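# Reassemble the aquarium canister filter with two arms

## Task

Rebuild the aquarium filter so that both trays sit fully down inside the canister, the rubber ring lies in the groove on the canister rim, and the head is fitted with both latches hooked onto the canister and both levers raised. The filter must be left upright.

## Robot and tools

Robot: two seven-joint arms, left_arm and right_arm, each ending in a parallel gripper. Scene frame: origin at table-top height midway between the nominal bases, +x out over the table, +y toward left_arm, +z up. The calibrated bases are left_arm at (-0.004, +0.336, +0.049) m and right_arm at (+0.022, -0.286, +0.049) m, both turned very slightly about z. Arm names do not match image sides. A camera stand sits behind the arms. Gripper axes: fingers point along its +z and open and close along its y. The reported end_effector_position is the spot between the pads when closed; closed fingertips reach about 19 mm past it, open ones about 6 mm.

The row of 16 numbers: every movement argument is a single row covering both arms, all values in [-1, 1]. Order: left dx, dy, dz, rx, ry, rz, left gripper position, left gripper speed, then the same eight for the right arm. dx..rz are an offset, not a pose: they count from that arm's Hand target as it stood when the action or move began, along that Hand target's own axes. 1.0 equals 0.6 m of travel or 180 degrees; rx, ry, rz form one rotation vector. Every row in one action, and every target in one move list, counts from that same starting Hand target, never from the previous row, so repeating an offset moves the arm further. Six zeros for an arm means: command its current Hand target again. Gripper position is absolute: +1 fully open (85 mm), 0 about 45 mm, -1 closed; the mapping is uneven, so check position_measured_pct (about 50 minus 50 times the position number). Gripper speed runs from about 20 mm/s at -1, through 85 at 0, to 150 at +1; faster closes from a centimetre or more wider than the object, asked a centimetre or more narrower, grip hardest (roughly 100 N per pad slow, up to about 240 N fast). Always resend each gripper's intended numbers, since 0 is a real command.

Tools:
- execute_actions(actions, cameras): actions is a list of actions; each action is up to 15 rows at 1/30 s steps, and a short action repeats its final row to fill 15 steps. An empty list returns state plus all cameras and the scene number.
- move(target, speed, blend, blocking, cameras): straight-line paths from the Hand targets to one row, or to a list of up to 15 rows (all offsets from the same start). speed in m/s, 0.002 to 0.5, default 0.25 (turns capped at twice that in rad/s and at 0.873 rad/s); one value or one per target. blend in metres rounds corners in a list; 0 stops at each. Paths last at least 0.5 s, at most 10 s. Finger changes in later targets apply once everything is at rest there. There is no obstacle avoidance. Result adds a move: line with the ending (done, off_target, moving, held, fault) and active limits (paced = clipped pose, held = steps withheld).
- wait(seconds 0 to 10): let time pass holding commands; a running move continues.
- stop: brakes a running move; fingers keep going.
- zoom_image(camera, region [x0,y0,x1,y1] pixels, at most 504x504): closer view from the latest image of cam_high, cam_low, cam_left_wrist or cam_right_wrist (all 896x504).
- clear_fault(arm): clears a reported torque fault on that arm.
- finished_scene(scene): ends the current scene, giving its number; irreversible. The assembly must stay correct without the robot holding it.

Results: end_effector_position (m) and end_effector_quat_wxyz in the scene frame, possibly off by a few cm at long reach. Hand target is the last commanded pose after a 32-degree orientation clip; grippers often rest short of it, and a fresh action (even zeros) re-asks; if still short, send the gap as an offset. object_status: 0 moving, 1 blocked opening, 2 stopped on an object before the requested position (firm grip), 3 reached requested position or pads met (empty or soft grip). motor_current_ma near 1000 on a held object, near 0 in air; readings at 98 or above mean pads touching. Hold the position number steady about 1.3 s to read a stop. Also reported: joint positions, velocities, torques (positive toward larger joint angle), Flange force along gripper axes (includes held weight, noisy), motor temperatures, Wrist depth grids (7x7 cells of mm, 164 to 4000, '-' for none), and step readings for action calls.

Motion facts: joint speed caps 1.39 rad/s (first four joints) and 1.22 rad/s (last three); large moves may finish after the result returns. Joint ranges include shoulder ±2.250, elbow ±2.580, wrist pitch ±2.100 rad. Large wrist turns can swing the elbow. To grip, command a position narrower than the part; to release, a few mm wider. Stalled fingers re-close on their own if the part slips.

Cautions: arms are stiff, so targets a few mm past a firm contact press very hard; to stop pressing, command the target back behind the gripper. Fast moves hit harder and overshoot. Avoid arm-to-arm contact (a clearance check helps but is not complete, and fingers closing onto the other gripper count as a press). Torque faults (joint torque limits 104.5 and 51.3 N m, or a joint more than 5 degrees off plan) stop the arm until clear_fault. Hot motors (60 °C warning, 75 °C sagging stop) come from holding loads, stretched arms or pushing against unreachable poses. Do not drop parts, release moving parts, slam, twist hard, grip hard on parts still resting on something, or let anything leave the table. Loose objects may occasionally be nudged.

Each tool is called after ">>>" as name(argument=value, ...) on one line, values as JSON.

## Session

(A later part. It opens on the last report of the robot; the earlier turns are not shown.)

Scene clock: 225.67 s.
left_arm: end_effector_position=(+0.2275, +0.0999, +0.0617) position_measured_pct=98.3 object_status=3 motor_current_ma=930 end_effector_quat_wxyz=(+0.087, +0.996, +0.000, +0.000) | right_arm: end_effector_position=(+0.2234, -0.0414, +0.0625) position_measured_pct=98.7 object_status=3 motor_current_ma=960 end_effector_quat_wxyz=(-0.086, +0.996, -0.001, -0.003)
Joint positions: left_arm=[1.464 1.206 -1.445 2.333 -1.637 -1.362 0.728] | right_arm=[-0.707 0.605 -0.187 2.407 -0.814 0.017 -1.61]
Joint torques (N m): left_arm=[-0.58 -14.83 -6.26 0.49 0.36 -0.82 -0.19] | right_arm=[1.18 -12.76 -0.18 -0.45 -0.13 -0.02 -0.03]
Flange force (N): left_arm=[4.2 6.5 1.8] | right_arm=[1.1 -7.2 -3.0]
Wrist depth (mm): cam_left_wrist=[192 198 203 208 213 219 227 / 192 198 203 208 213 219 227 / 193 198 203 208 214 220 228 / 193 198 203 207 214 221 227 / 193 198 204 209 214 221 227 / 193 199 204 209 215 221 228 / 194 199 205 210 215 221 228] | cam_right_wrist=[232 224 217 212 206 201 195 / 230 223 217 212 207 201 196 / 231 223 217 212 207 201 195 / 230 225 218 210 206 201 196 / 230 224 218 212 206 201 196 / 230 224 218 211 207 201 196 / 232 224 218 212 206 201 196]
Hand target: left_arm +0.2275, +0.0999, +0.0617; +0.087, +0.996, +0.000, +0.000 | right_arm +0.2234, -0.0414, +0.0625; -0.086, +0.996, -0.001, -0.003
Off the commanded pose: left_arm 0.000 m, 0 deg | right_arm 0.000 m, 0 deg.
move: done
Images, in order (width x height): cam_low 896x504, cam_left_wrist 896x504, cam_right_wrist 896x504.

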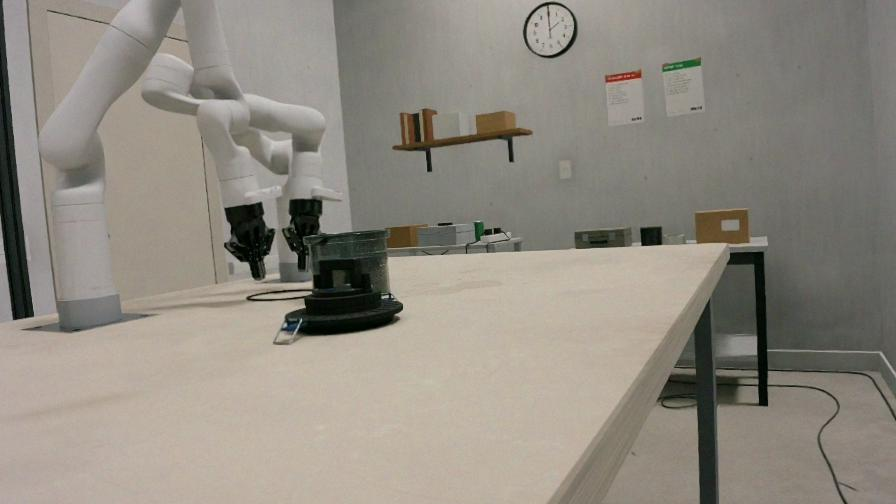

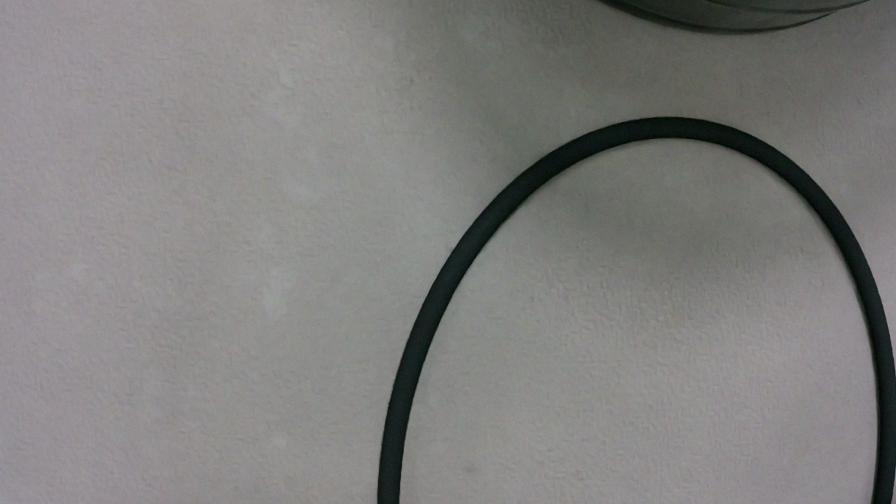

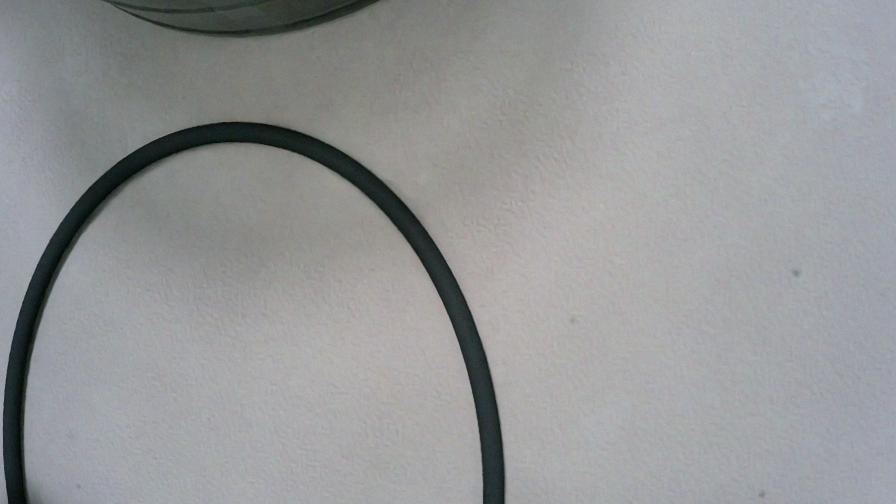

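>>> move(target=[[0,0,0,0,0,0,-0.5,1,0,0,0,0,0,0,-0.5,1],[0,-0.012,0.068,0,0,0,-0.5,1,0,0.0124,0.0698,0,0,0,-0.5,1]], speed=0.07)

>>> move(target=[0,0,0,0,0,0,-1,-1,0,0,0,0,0,0,-1,-1])

>>> wait(seconds=1)

Scene clock: 228.40 s.
left_arm: end_effector_position=(+0.2275, +0.0999, +0.0204) position_measured_pct=74.9 object_status=3 motor_current_ma=0 end_effector_quat_wxyz=(+0.087, +0.996, +0.000, +0.000) | right_arm: end_effector_position=(+0.2232, -0.0415, +0.0200) position_measured_pct=74.9 object_status=3 motor_current_ma=0 end_effector_quat_wxyz=(-0.086, +0.996, -0.001, -0.003)
Joint positions: left_arm=[1.432 1.304 -1.346 2.34 -1.498 -1.362 0.674] | right_arm=[-0.576 0.777 -0.364 2.41 -0.771 -0.188 -1.624]
Joint torques (N m): left_arm=[-0.11 2.01 7.95 -4.61 4.76 1.14 -0.45] | right_arm=[-0.02 4.54 1.64 -6.9 0.36 -2.4 0.11]
Flange force (N): left_arm=[-9.5 7.2 -88.1] | right_arm=[-7.2 -5.1 -79.0]
Wrist depth (mm): cam_left_wrist=[- - - 167 172 177 182 / - - - 167 172 176 181 / - - - 167 171 178 183 / - - - 168 173 178 183 / - - 165 167 173 178 183 / - - 166 167 173 178 183 / - - 166 169 174 179 184] | cam_right_wrist=[184 179 173 169 166 - - / 183 178 174 169 166 - - / 184 179 172 169 166 - - / 184 179 174 168 166 - - / 184 180 174 168 166 - - / 184 180 174 168 166 - - / 184 179 174 169 166 - -]
Hand target: left_arm +0.2275, +0.0999, +0.0203; +0.087, +0.996, +0.000, +0.000 | right_arm +0.2232, -0.0415, +0.0200; -0.086, +0.996, -0.001, -0.003
Off the commanded pose: left_arm 0.000 m, 0 deg | right_arm 0.000 m, 0 deg.
move: done

Scene clock: 230.03 s.
left_arm: end_effector_position=(+0.2275, +0.0999, +0.0203) position_measured_pct=97.0 object_status=2 motor_current_ma=1000 end_effector_quat_wxyz=(+0.087, +0.996, +0.000, +0.000) | right_arm: end_effector_position=(+0.2232, -0.0415, +0.0200) position_measured_pct=97.0 object_status=0 motor_current_ma=1000 end_effector_quat_wxyz=(-0.086, +0.996, -0.001, -0.003)
Joint positions: left_arm=[1.432 1.304 -1.346 2.34 -1.498 -1.362 0.674] | right_arm=[-0.576 0.777 -0.364 2.41 -0.771 -0.188 -1.624]
Joint torques (N m): left_arm=[-0.01 -12.81 -3.62 1.11 0.58 -0.86 -0.21] | right_arm=[0.66 -11.36 -1.1 -0.87 0.15 -0.45 -0.01]
Flange force (N): left_arm=[3.9 5.8 -9.8] | right_arm=[0.0 -4.7 -12.5]
Wrist depth (mm): cam_left_wrist=[- - - 167 171 176 180 / - - - 166 170 175 180 / - - - 166 170 176 181 / - - - 166 172 177 181 / - - - 166 172 177 182 / - - - 166 172 177 182 / - - - 166 173 177 182] | cam_right_wrist=[183 179 173 168 - - - / 182 177 173 168 - - - / 183 179 172 168 - - - / 183 179 173 168 - - - / 183 179 174 167 - - - / 183 179 173 168 - - - / 183 178 173 167 - - -]
Hand target: left_arm +0.2275, +0.0999, +0.0203; +0.087, +0.996, +0.000, +0.000 | right_arm +0.2232, -0.0415, +0.0200; -0.086, +0.996, -0.001, -0.003
Off the commanded pose: left_arm 0.000 m, 0 deg | right_arm 0.000 m, 0 deg.
move: done

Scene clock: 231.03 s.
left_arm: end_effector_position=(+0.2275, +0.0999, +0.0203) position_measured_pct=97.0 object_status=2 motor_current_ma=1000 end_effector_quat_wxyz=(+0.087, +0.996, +0.000, +0.000) | right_arm: end_effector_position=(+0.2232, -0.0415, +0.0200) position_measured_pct=97.0 object_status=2 motor_current_ma=1000 end_effector_quat_wxyz=(-0.086, +0.996, -0.001, -0.003)
Joint positions: left_arm=[1.432 1.304 -1.346 2.34 -1.498 -1.362 0.674] | right_arm=[-0.576 0.777 -0.364 2.41 -0.771 -0.188 -1.624]
Joint torques (N m): left_arm=[-0.08 -12.82 -3.7 1.04 0.62 -0.91 -0.17] | right_arm=[0.69 -11.46 -1.06 -0.85 0.11 -0.4 -0.05]
Flange force (N): left_arm=[3.5 5.7 -9.8] | right_arm=[-0.2 -4.4 -11.8]
Wrist depth (mm): cam_left_wrist=[- - - 167 171 176 180 / - - - 166 170 175 179 / - - - 167 170 176 181 / - - - 167 172 177 181 / - - - 166 172 177 182 / - - - 166 172 177 182 / - - - 167 172 178 182] | cam_right_wrist=[183 179 173 168 - - - / 182 177 173 168 - - - / 183 179 172 168 - - - / 183 179 173 168 - - - / 183 178 174 167 - - - / 183 179 173 168 - - - / 183 179 173 167 - - -]
Hand target: left_arm +0.2275, +0.0999, +0.0203; +0.087, +0.996, +0.000, +0.000 | right_arm +0.2232, -0.0415, +0.0200; -0.086, +0.996, -0.001, -0.003
Tool commands: left_gripper/position=-1.0 left_gripper/speed=-1.0 right_gripper/position=-1.0 right_gripper/speed=-1.0
Off the commanded pose: left_arm 0.000 m, 0 deg | right_arm 0.000 m, 0 deg.
wait: 1.00 s; at rest by 0.17 s

>>> move(target=[0,0.0232,-0.1314,0,0,0,-1,-1,0,-0.0232,-0.1314,0,0,0,-1,-1], speed=0.06, cameras=["cam_low","cam_left_wrist","cam_right_wrist"])

>>> zoom_image(camera="cam_low", region=[200, 160, 360, 320])

Scene clock: 233.50 s.
left_arm: end_effector_position=(+0.2275, +0.0999, +0.1004) position_measured_pct=97.0 object_status=2 motor_current_ma=1000 end_effector_quat_wxyz=(+0.087, +0.996, +0.000, +0.000) | right_arm: end_effector_position=(+0.2237, -0.0413, +0.1000) position_measured_pct=97.0 object_status=2 motor_current_ma=1000 end_effector_quat_wxyz=(-0.086, +0.996, -0.001, -0.003)
Joint positions: left_arm=[1.502 1.12 -1.539 2.311 -1.764 -1.371 0.793] | right_arm=[-0.888 0.474 0.053 2.391 -0.759 0.21 -1.672]
Joint torques (N m): left_arm=[-0.67 -14.39 -6.28 -0.61 0.37 -0.79 -0.21] | right_arm=[1.11 -11.86 0.58 -1.78 -0.19 -0.03 -0.05]
Flange force (N): left_arm=[3.8 6.9 1.0] | right_arm=[0.1 -6.5 -3.8]
Wrist depth (mm): cam_left_wrist=[228 235 240 246 251 253 269 / 228 235 241 247 255 262 270 / 229 235 241 247 251 261 269 / 229 235 242 246 255 262 269 / 229 236 242 247 256 262 271 / 229 237 242 248 256 263 272 / 230 237 243 249 257 263 272] | cam_right_wrist=[272 265 249 249 243 236 231 / 274 265 256 250 243 237 231 / 272 263 254 250 243 237 230 / 272 266 257 249 245 238 230 / 274 265 258 249 244 237 231 / 274 266 258 249 244 237 231 / 274 266 257 249 243 236 231]
Hand target: left_arm +0.2275, +0.0999, +0.1004; +0.087, +0.996, +0.000, +0.000 | right_arm +0.2237, -0.0413, +0.1000; -0.086, +0.996, -0.001, -0.003
Off the commanded pose: left_arm 0.000 m, 0 deg | right_arm 0.000 m, 0 deg.
move: done
Images, in order (width x height): cam_low 896x504, cam_left_wrist 896x504, cam_right_wrist 896x504.

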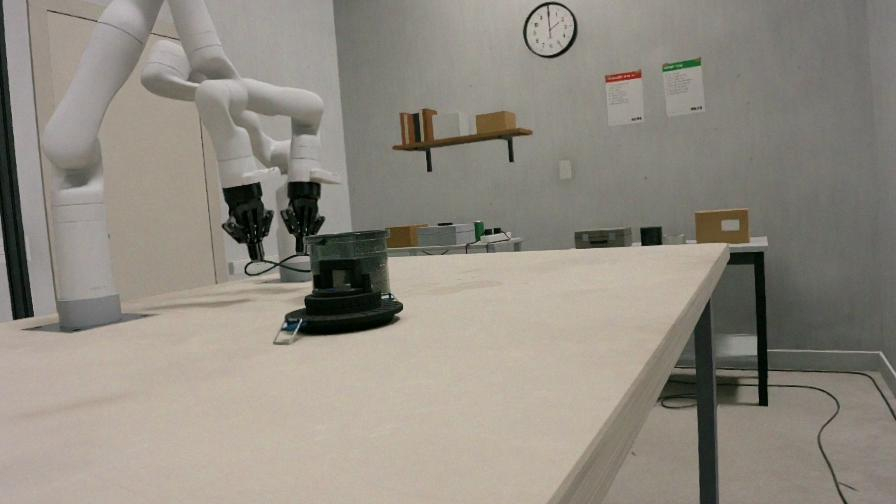

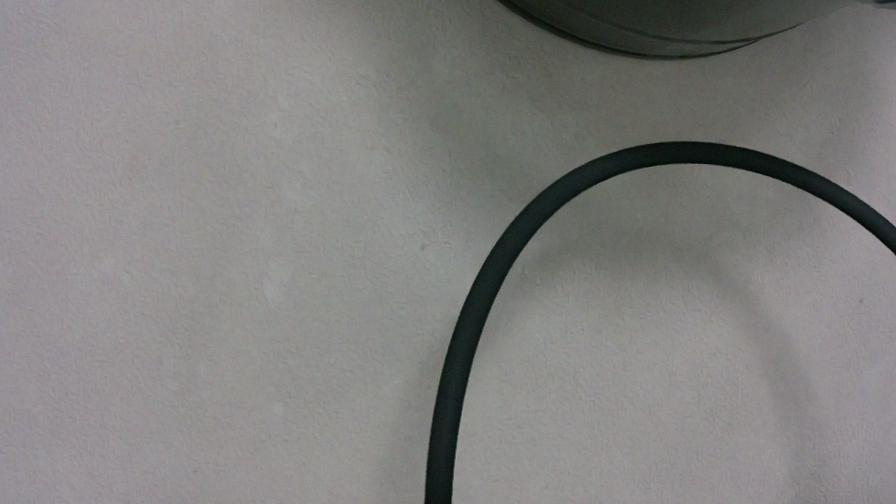

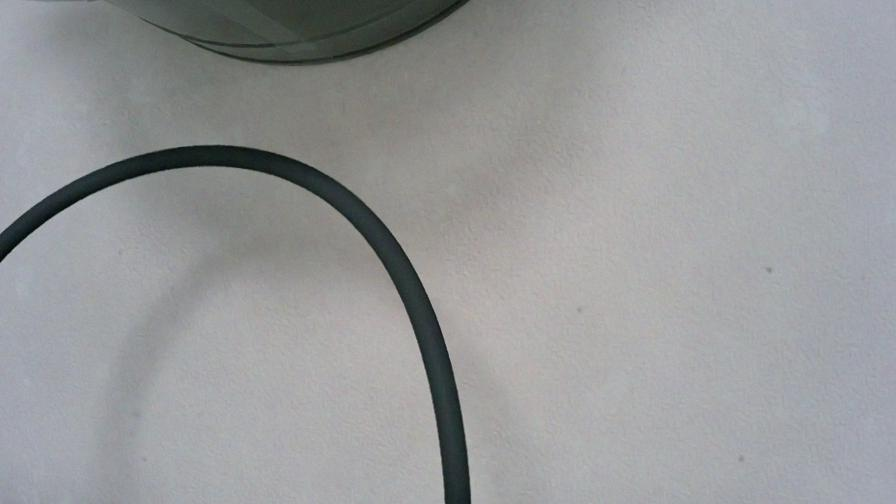

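Scaled by 3.150 from the camera's 896x504 image, which has a finer 1280x720 frame.

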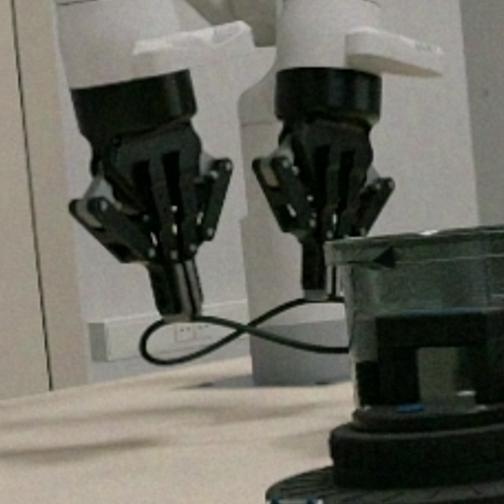

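>>> move(target=[[0,0.0261,-0.1478,0,0,0,-1,-1,0,-0.0261,-0.1478,0,0,0,-1,-1],[0.3122,0.0194,-0.149,0,0,0,-1,-1,0.3135,0.0056,-0.1535,0,0,0,-1,-1]], speed=0.08, cameras=["all"])

>>> zoom_image(camera="cam_low", region=[270, 130, 420, 270])

>>> zoom_image(camera="cam_high", region=[400, 140, 520, 290])

Scene clock: 244.43 s.
left_arm: end_effector_position=(+0.4148, +0.1039, +0.1904) position_measured_pct=97.0 object_status=2 motor_current_ma=1000 end_effector_quat_wxyz=(+0.087, +0.996, +0.000, +0.000) | right_arm: end_effector_position=(+0.4123, -0.0605, +0.1890) position_measured_pct=97.0 object_status=2 motor_current_ma=1000 end_effector_quat_wxyz=(-0.086, +0.996, -0.001, -0.003)
Joint positions: left_arm=[1.112 1.046 -1.511 1.703 -1.937 -1.544 1.021] | right_arm=[-0.753 0.508 0.397 1.837 -0.485 0.826 -1.644]
Joint torques (N m): left_arm=[-0.57 -18.36 -7.8 -2.08 0.46 -0.68 -0.21] | right_arm=[1.12 -15.63 1.99 -5.75 -0.46 0 -0.03]
Flange force (N): left_arm=[6.7 4.9 -0.3] | right_arm=[0.8 -3.5 -1.9]
Wrist depth (mm): cam_left_wrist=[311 322 329 338 349 357 369 / 312 321 330 338 349 357 369 / 314 322 331 339 344 225 369 / 314 323 331 336 220 281 368 / 315 323 331 216 274 281 289 / 314 323 331 267 273 281 289 / 314 324 218 267 271 228 290] | cam_right_wrist=[374 362 352 341 332 323 297 / 373 363 352 341 332 323 314 / 370 227 346 341 333 324 314 / 371 282 187 337 333 323 316 / 372 282 274 218 331 324 313 / 373 283 274 217 332 324 314 / 374 229 272 268 215 324 314]
Hand target: left_arm +0.4148, +0.1039, +0.1904; +0.087, +0.996, +0.000, +0.000 | right_arm +0.4123, -0.0605, +0.1890; -0.086, +0.996, -0.001, -0.003
Off the commanded pose: left_arm 0.000 m, 0 deg | right_arm 0.000 m, 0 deg.
move: done

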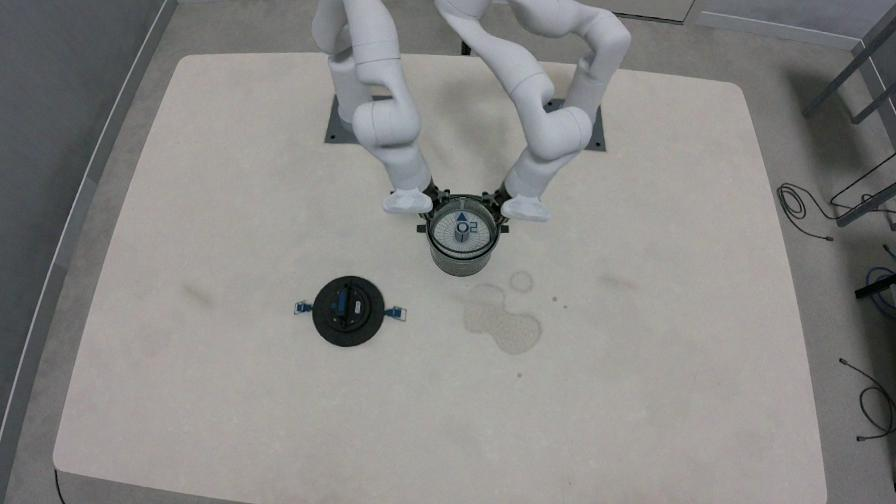

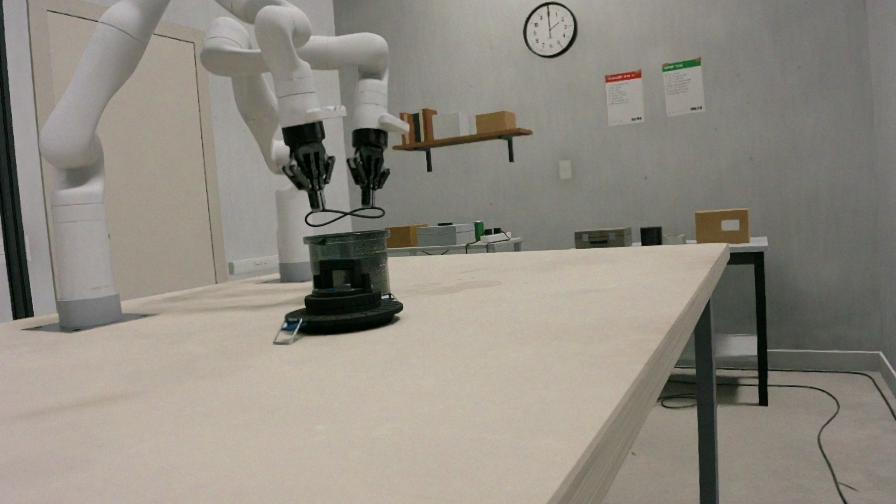

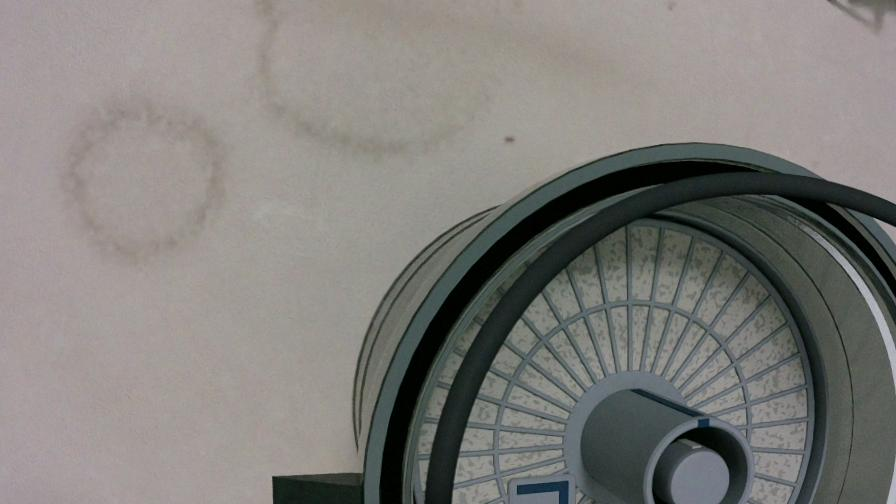

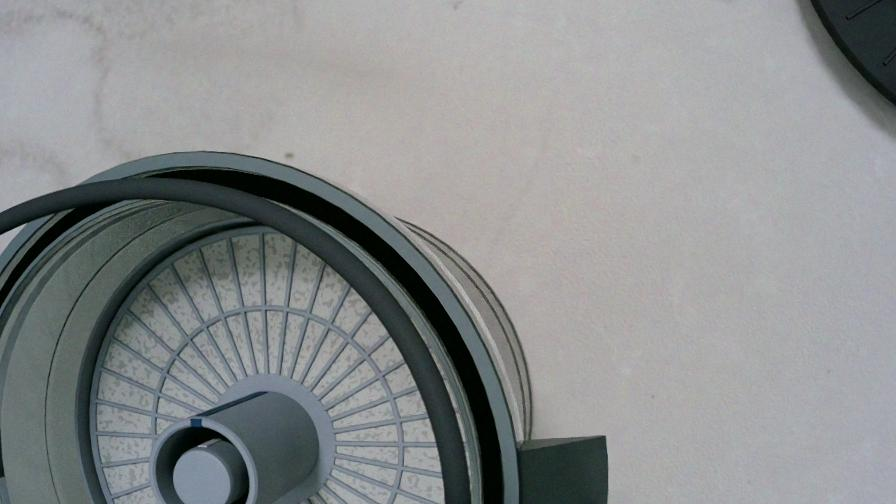

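Scaled by 3.360 from the camera's 896x504 image, which has a finer 1280x720 frame.

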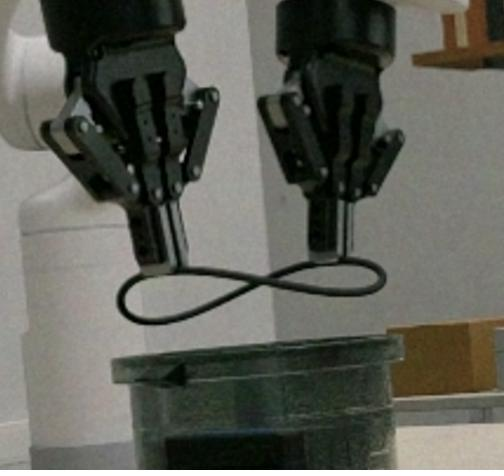

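Scaled by 3.360 from the camera's 896x504 image, which has a finer 1280x720 frame.

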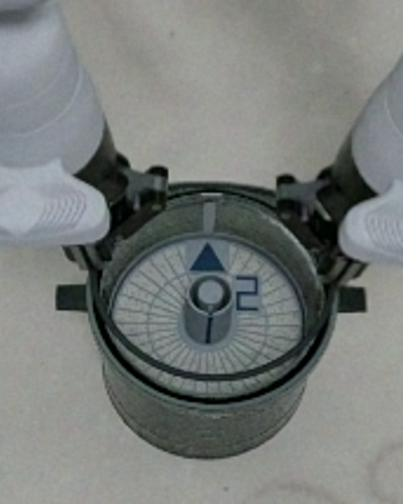

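>>> move(target=[0.0083,-0.0116,0.0657,0,0,0,-1,-1,0.0083,0.0116,0.0640,0,0,0,-1,-1], speed=0.05, cameras=["all"])

>>> zoom_image(camera="cam_low", region=[270, 130, 420, 270])

>>> zoom_image(camera="cam_high", region=[400, 140, 520, 290])

Scene clock: 247.43 s.
left_arm: end_effector_position=(+0.4198, +0.1039, +0.1503) position_measured_pct=97.0 object_status=2 motor_current_ma=1000 end_effector_quat_wxyz=(+0.087, +0.996, +0.000, +0.000) | right_arm: end_effector_position=(+0.4171, -0.0608, +0.1499) position_measured_pct=97.0 object_status=2 motor_current_ma=1000 end_effector_quat_wxyz=(-0.086, +0.996, -0.001, -0.003)
Joint positions: left_arm=[1.09 1.108 -1.458 1.731 -1.869 -1.495 0.982] | right_arm=[-0.713 0.582 0.354 1.865 -0.542 0.732 -1.58]
Joint torques (N m): left_arm=[-0.52 -18.87 -8.01 -1.6 0.48 -0.73 -0.19] | right_arm=[1.11 -16.37 1.88 -5.07 -0.44 0.04 -0.01]
Flange force (N): left_arm=[6.7 4.6 0.5] | right_arm=[1.1 -3.7 -1.9]
Wrist depth (mm): cam_left_wrist=[274 281 289 298 306 315 326 / 274 281 290 297 306 316 326 / 276 283 291 299 306 312 322 / 276 284 290 298 171 238 326 / 276 284 291 289 232 240 246 / 277 284 291 - 232 239 247 / 275 285 291 222 232 212 247] | cam_right_wrist=[331 319 309 302 292 285 278 / 329 319 309 302 293 286 278 / 324 186 309 302 293 287 278 / 326 241 174 300 293 287 278 / 247 240 234 297 293 287 278 / 248 241 234 180 294 286 278 / 247 213 234 226 291 285 278]
Hand target: left_arm +0.4198, +0.1039, +0.1503; +0.087, +0.996, +0.000, +0.000 | right_arm +0.4171, -0.0608, +0.1499; -0.086, +0.996, -0.001, -0.003
Off the commanded pose: left_arm 0.000 m, 0 deg | right_arm 0.000 m, 0 deg.
move: done

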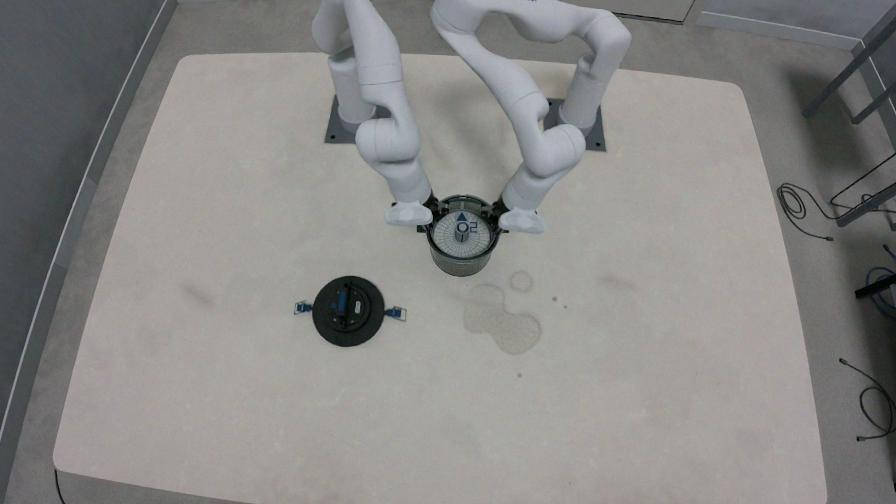

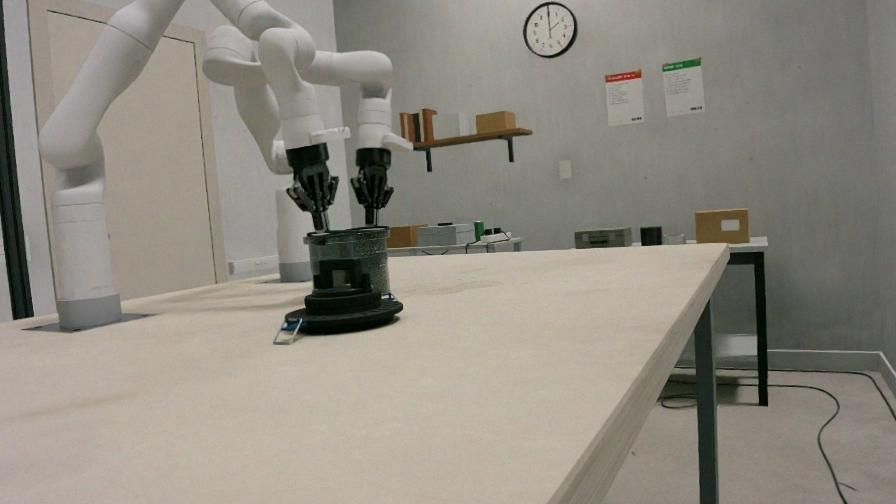

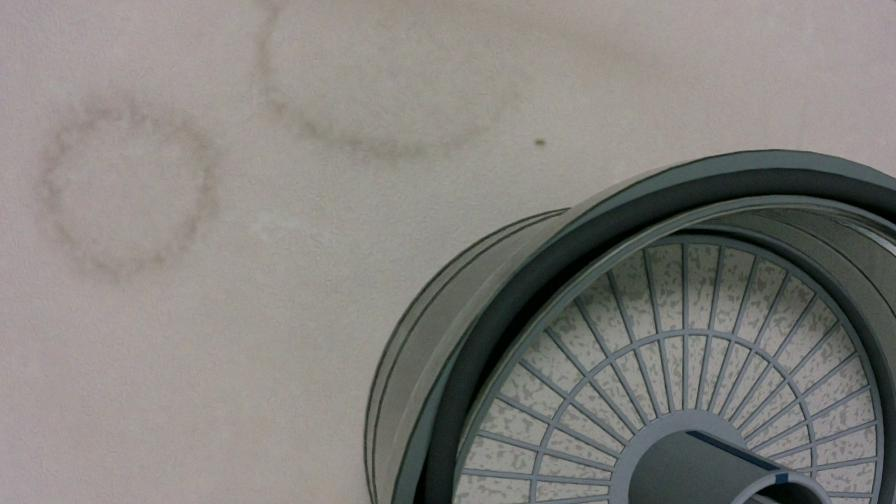

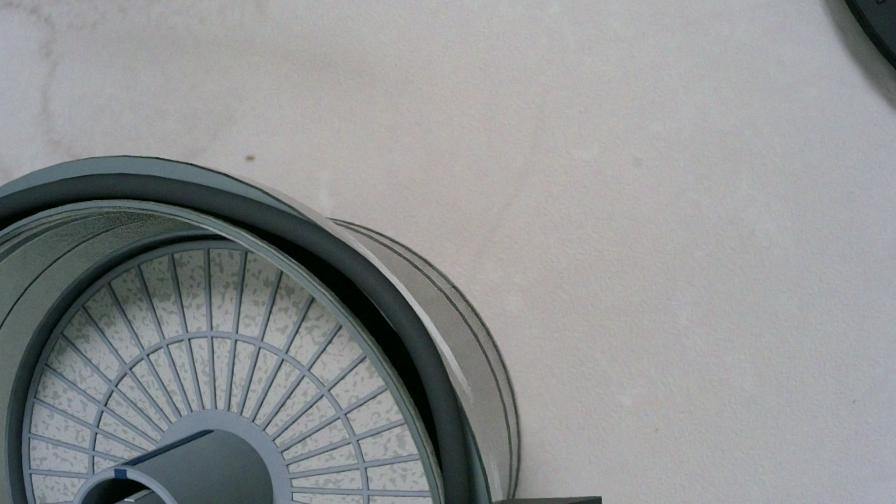

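Scaled by 3.360 from the camera's 896x504 image, which has a finer 1280x720 frame.

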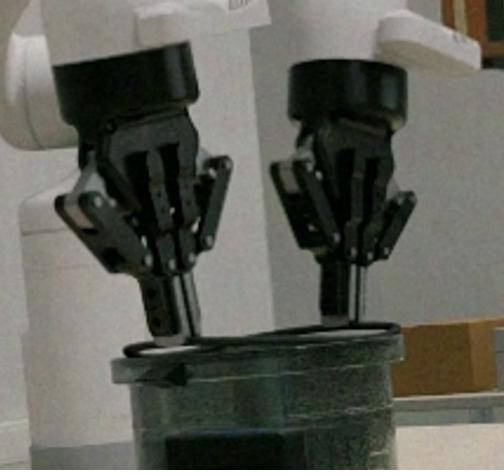

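Scaled by 3.360 from the camera's 896x504 image, which has a finer 1280x720 frame.

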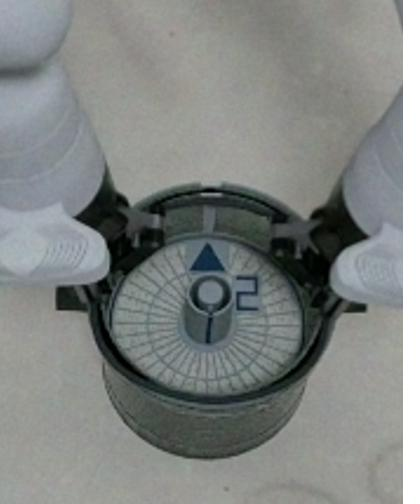

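>>> move(target=[0,-0.0012,0.0066,0,0,0,-1,-1,0,0.0012,0.0066,0,0,0,-1,-1], speed=0.02)

>>> move(target=[0,-0.0006,0.0033,0,0,0,-1,-1,0,0.0006,0.0033,0,0,0,-1,-1], speed=0.02, cameras=["cam_high","cam_low","cam_left_wrist","cam_right_wrist"])

>>> zoom_image(camera="cam_low", region=[270, 160, 420, 270])

>>> zoom_image(camera="cam_high", region=[420, 180, 510, 260])

Scene clock: 249.43 s.
left_arm: end_effector_position=(+0.4198, +0.1039, +0.1463) position_measured_pct=97.0 object_status=2 motor_current_ma=1000 end_effector_quat_wxyz=(+0.087, +0.996, +0.000, +0.000) | right_arm: end_effector_position=(+0.4170, -0.0608, +0.1459) position_measured_pct=97.0 object_status=2 motor_current_ma=1000 end_effector_quat_wxyz=(-0.086, +0.996, -0.001, -0.003)
Joint positions: left_arm=[1.088 1.114 -1.453 1.735 -1.862 -1.49 0.977] | right_arm=[-0.71 0.589 0.349 1.869 -0.548 0.721 -1.573]
Joint torques (N m): left_arm=[-0.59 -18.8 -7.9 -1.49 0.49 -0.74 -0.16] | right_arm=[1.03 -16.42 1.95 -4.89 -0.45 0.04 -0.07]
Flange force (N): left_arm=[6.6 4.7 0.2] | right_arm=[1.5 -3.5 -1.8]
Wrist depth (mm): cam_left_wrist=[271 277 285 294 302 311 321 / 271 278 287 294 302 311 322 / 271 279 288 295 302 307 317 / 272 279 288 295 168 234 320 / 272 280 288 283 228 234 240 / 272 280 288 - 228 234 242 / 272 281 288 220 229 212 243] | cam_right_wrist=[327 315 305 297 289 281 274 / 324 314 305 298 290 282 274 / 319 309 305 297 290 283 274 / 324 236 171 296 289 283 274 / 243 237 230 293 289 283 274 / 243 236 230 176 290 282 274 / 245 215 230 225 288 281 274]
Hand target: left_arm +0.4198, +0.1039, +0.1463; +0.087, +0.996, +0.000, +0.000 | right_arm +0.4170, -0.0608, +0.1459; -0.086, +0.996, -0.001, -0.003
Off the commanded pose: left_arm 0.000 m, 0 deg | right_arm 0.000 m, 0 deg.
move: done

Scene clock: 250.13 s.
left_arm: end_effector_position=(+0.4198, +0.1039, +0.1444) position_measured_pct=97.0 object_status=2 motor_current_ma=1000 end_effector_quat_wxyz=(+0.087, +0.996, +0.000, +0.000) | right_arm: end_effector_position=(+0.4170, -0.0609, +0.1439) position_measured_pct=97.0 object_status=2 motor_current_ma=1000 end_effector_quat_wxyz=(-0.086, +0.996, -0.001, -0.003)
Joint positions: left_arm=[1.088 1.117 -1.45 1.736 -1.859 -1.488 0.975] | right_arm=[-0.708 0.593 0.346 1.871 -0.551 0.716 -1.57]
Joint torques (N m): left_arm=[-0.35 -3.53 1.56 0.99 0.99 1.66 -0.19] | right_arm=[1.31 -15.51 2.11 -5.1 -0.42 -0.41 -0.04]
Flange force (N): left_arm=[-0.1 7.6 -40.9] | right_arm=[-0.3 -3.8 -4.5]
Wrist depth (mm): cam_left_wrist=[270 277 285 294 301 311 322 / 271 278 287 294 302 311 321 / 271 279 287 294 302 307 188 / 271 279 287 294 167 235 321 / 271 280 288 284 229 233 240 / 272 280 286 - 228 234 242 / 271 280 287 217 228 214 243] | cam_right_wrist=[321 313 303 296 287 280 272 / 322 312 303 296 287 279 272 / 318 182 303 295 287 281 272 / 320 234 168 295 287 280 272 / 240 235 226 291 288 280 272 / 241 234 228 221 288 280 271 / 241 214 228 - 286 280 272]
Hand target: left_arm +0.4198, +0.1039, +0.1443; +0.087, +0.996, +0.000, +0.000 | right_arm +0.4170, -0.0609, +0.1439; -0.086, +0.996, -0.001, -0.003
Off the commanded pose: left_arm 0.000 m, 0 deg | right_arm 0.000 m, 0 deg.
move: done

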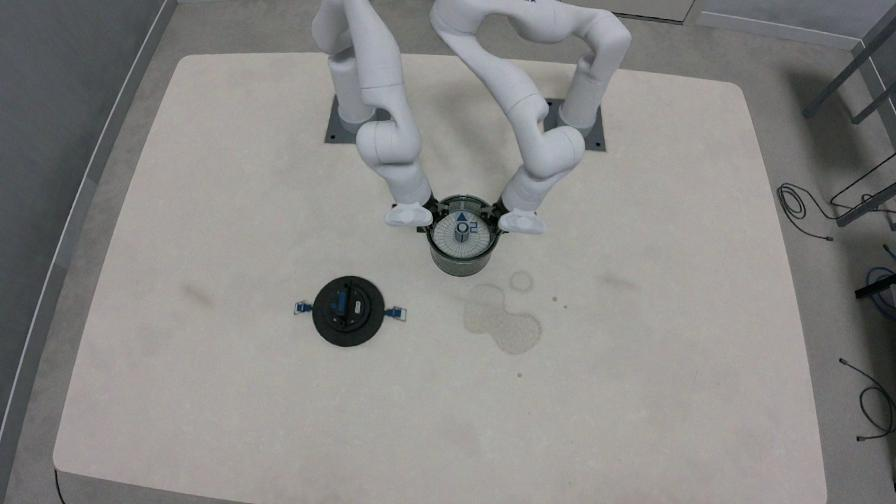

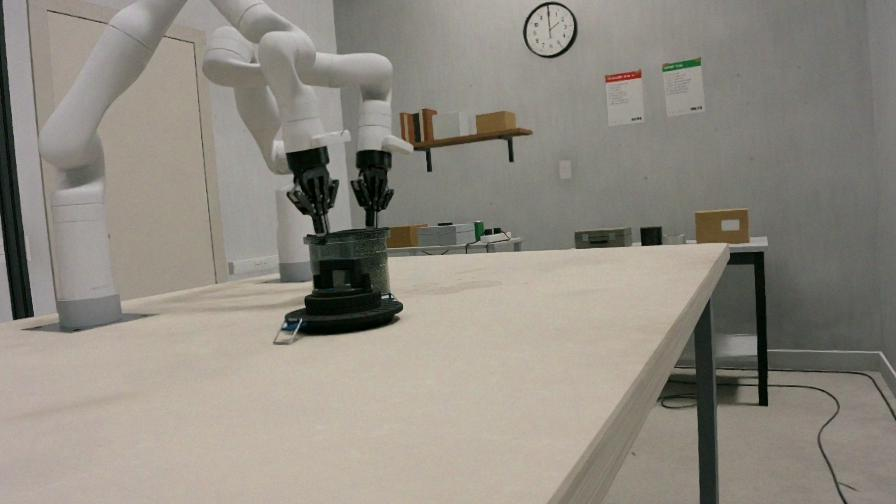

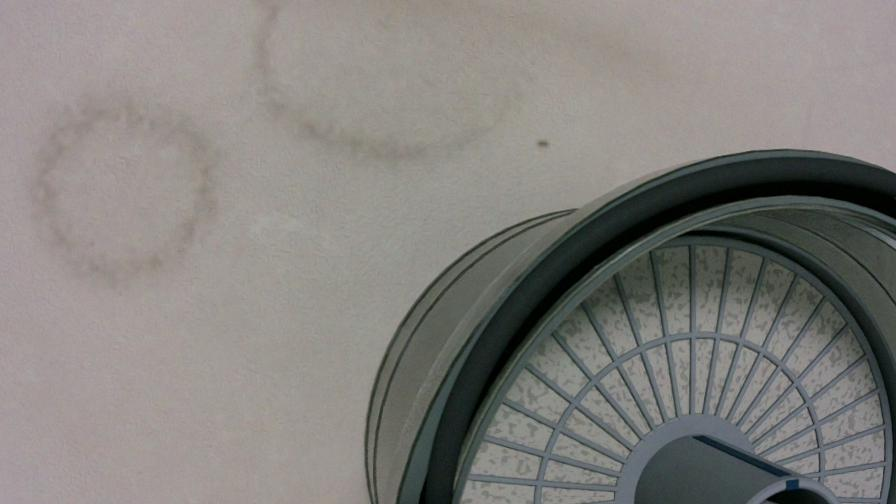

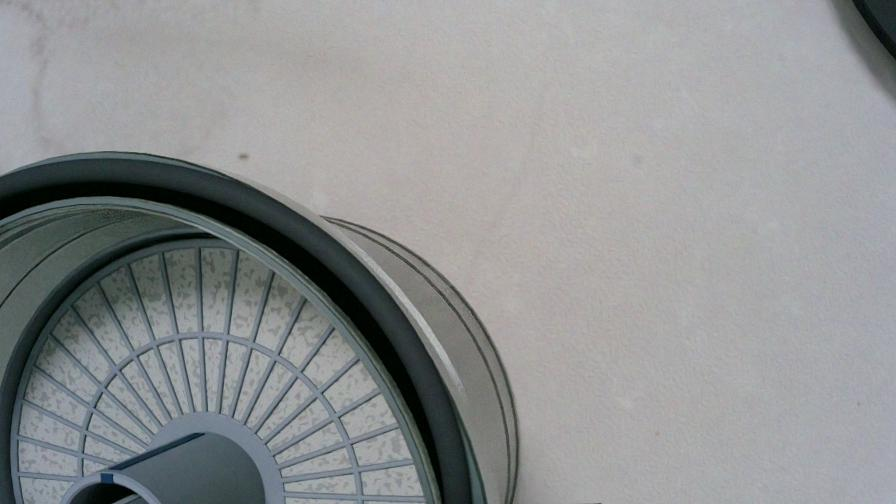

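Scaled by 3.360 from the camera's 896x504 image, which has a finer 1280x720 frame.

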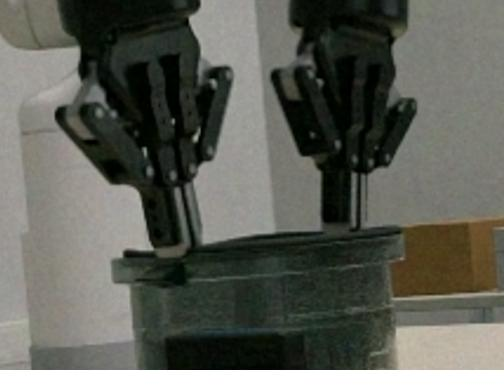

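Scaled by 5.600 from the camera's 896x504 image, which has a finer 1280x720 frame.

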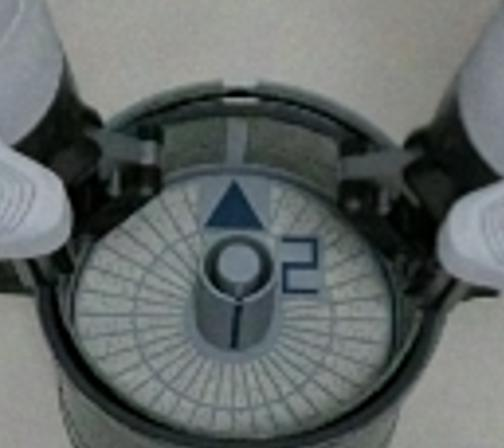

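>>> move(target=[0,0.0003,-0.002,0,0,0,-1,-1,0,0,0,0,0,0,-1,-1], speed=0.02)

>>> move(target=[0,0,0,0,0,0,-0.65,-1,0,0,0,0,0,0,-0.65,-1])

>>> move(target=[[0,0.0174,-0.0985,0,0,0,-0.65,-1,0,-0.0174,-0.0985,0,0,0,-0.65,-1]], speed=0.08, cameras=["cam_high","cam_left_wrist","cam_right_wrist"])

>>> zoom_image(camera="cam_high", region=[420, 180, 510, 260])

Scene clock: 252.03 s.
left_arm: end_effector_position=(+0.4198, +0.1039, +0.1455) position_measured_pct=97.0 object_status=2 motor_current_ma=1000 end_effector_quat_wxyz=(+0.087, +0.996, +0.000, +0.000) | right_arm: end_effector_position=(+0.4170, -0.0609, +0.1439) position_measured_pct=97.0 object_status=2 motor_current_ma=1000 end_effector_quat_wxyz=(-0.086, +0.996, -0.001, -0.003)
Joint positions: left_arm=[1.088 1.116 -1.452 1.735 -1.861 -1.489 0.976] | right_arm=[-0.708 0.593 0.346 1.871 -0.551 0.716 -1.57]
Joint torques (N m): left_arm=[-1.23 -13.53 -5.26 0.79 -0.99 -0.4 -0.16] | right_arm=[1.29 -15.32 2.01 -4.38 -0.29 -0.07 -0.04]
Flange force (N): left_arm=[7.9 8.9 -10.6] | right_arm=[1.1 -4.5 -4.4]
Wrist depth (mm): cam_left_wrist=[270 277 285 293 301 311 321 / 271 278 286 294 302 312 322 / 271 279 287 295 303 307 316 / 272 279 287 296 168 233 319 / 271 280 287 283 229 234 240 / 272 280 287 - 228 234 242 / 271 280 287 219 228 212 242] | cam_right_wrist=[322 312 303 296 287 280 272 / 323 312 303 296 287 279 272 / 318 182 303 296 287 280 271 / 322 233 167 294 287 281 272 / 240 235 230 291 288 280 272 / 241 234 228 223 288 280 271 / 241 214 228 - 286 280 273]
Hand target: left_arm +0.4198, +0.1039, +0.1455; +0.087, +0.996, +0.000, +0.000 | right_arm +0.4170, -0.0609, +0.1439; -0.086, +0.996, -0.001, -0.003
Off the commanded pose: left_arm 0.000 m, 0 deg | right_arm 0.000 m, 0 deg.
move: done

Scene clock: 252.97 s.
left_arm: end_effector_position=(+0.4198, +0.1040, +0.1455) position_measured_pct=82.7 object_status=3 motor_current_ma=0 end_effector_quat_wxyz=(+0.087, +0.996, +0.000, +0.000) | right_arm: end_effector_position=(+0.4170, -0.0609, +0.1439) position_measured_pct=82.3 object_status=0 motor_current_ma=0 end_effector_quat_wxyz=(-0.086, +0.996, -0.001, -0.003)
Joint positions: left_arm=[1.088 1.115 -1.452 1.735 -1.861 -1.489 0.976] | right_arm=[-0.708 0.593 0.346 1.871 -0.551 0.716 -1.57]
Joint torques (N m): left_arm=[-1.62 -11.52 -4.23 0.94 -0.85 0.18 -0.22] | right_arm=[1.02 -16.43 1.85 -4.98 -0.52 0.01 -0.01]
Flange force (N): left_arm=[5.9 9.9 -16.1] | right_arm=[1.2 -3.5 -2.1]
Wrist depth (mm): cam_left_wrist=[271 277 285 295 302 312 322 / 270 278 287 294 302 312 322 / 272 279 288 295 302 182 185 / 271 280 287 295 169 234 321 / 272 280 289 282 229 234 240 / 272 280 287 - 228 235 243 / 271 281 288 219 229 212 243] | cam_right_wrist=[322 312 303 296 287 279 273 / 323 313 303 295 287 280 272 / 186 181 303 296 287 280 272 / 322 232 168 294 288 281 272 / 239 235 226 292 287 281 272 / 241 233 228 224 287 280 271 / 241 214 228 - 286 280 272]
Hand target: left_arm +0.4198, +0.1039, +0.1455; +0.087, +0.996, +0.000, +0.000 | right_arm +0.4170, -0.0608, +0.1439; -0.086, +0.996, -0.001, -0.003
Off the commanded pose: left_arm 0.000 m, 0 deg | right_arm 0.000 m, 0 deg.
move: done

Scene clock: 254.03 s.
left_arm: end_effector_position=(+0.4198, +0.1039, +0.2055) position_measured_pct=82.7 object_status=3 motor_current_ma=0 end_effector_quat_wxyz=(+0.087, +0.996, +0.000, +0.000) | right_arm: end_effector_position=(+0.4174, -0.0607, +0.2039) position_measured_pct=82.3 object_status=3 motor_current_ma=0 end_effector_quat_wxyz=(-0.086, +0.996, -0.001, -0.003)
Joint positions: left_arm=[1.104 1.028 -1.523 1.667 -1.958 -1.568 1.043] | right_arm=[-0.756 0.493 0.41 1.803 -0.466 0.874 -1.663]
Joint torques (N m): left_arm=[-0.59 -18.39 -7.74 -2.27 0.47 -0.7 -0.22] | right_arm=[1.12 -15.65 1.97 -6.06 -0.51 -0.03 -0.02]
Flange force (N): left_arm=[6.6 5.0 -0.6] | right_arm=[0.7 -3.5 -2.0]
Wrist depth (mm): cam_left_wrist=[325 335 344 353 364 374 386 / 327 336 345 354 363 374 388 / 328 337 346 354 360 370 388 / 328 337 347 351 289 296 248 / 329 336 347 233 290 298 385 / 327 337 345 283 287 298 303 / 329 338 233 285 281 245 388] | cam_right_wrist=[391 378 366 355 348 338 307 / 389 378 366 355 347 337 327 / 388 371 363 355 347 337 329 / 383 296 290 352 348 338 329 / 388 298 291 234 346 337 329 / 387 298 289 284 346 338 327 / 387 252 287 284 230 338 327]
Hand target: left_arm +0.4198, +0.1039, +0.2055; +0.087, +0.996, +0.000, +0.000 | right_arm +0.4174, -0.0607, +0.2039; -0.086, +0.996, -0.001, -0.003
Off the commanded pose: left_arm 0.000 m, 0 deg | right_arm 0.000 m, 0 deg.
move: done
Images, in order (width x height): cam_high 896x504, cam_left_wrist 896x504, cam_right_wrist 896x504.

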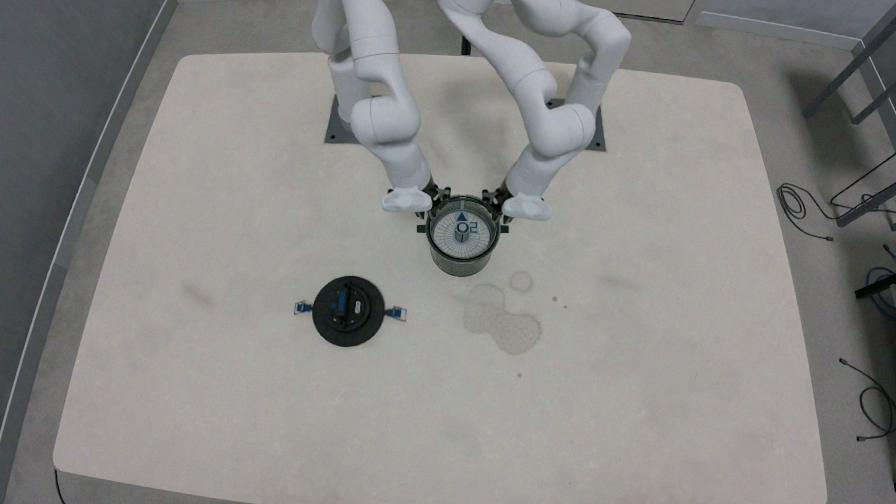

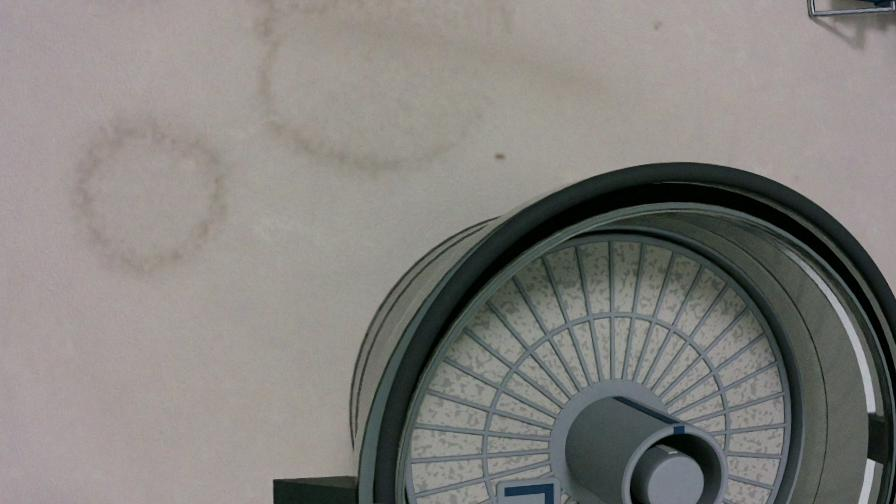

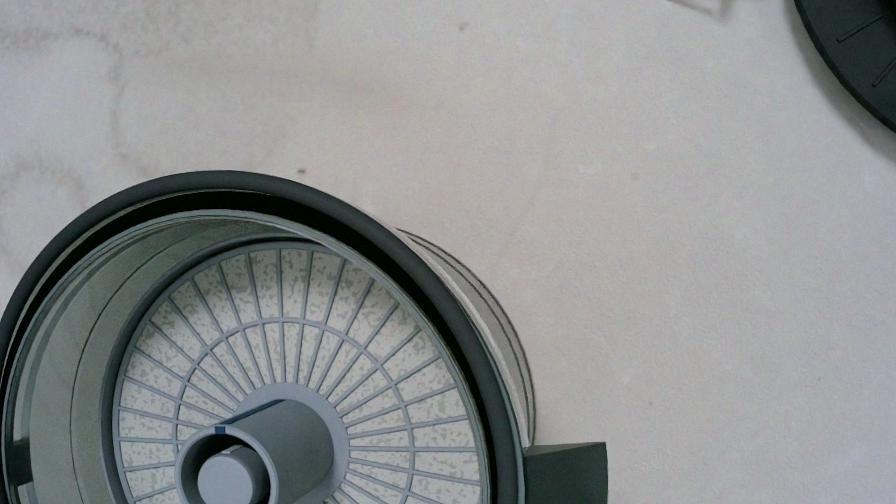

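Scaled by 5.600 from the camera's 896x504 image, which has a finer 1280x720 frame.

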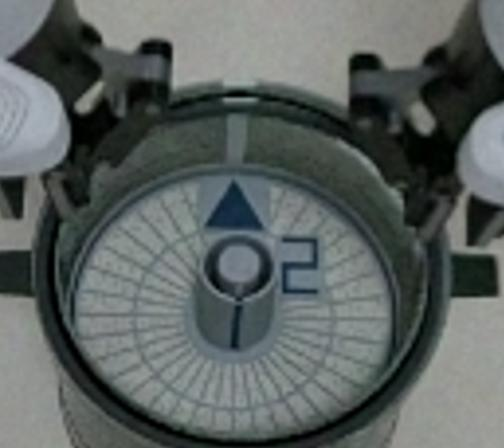

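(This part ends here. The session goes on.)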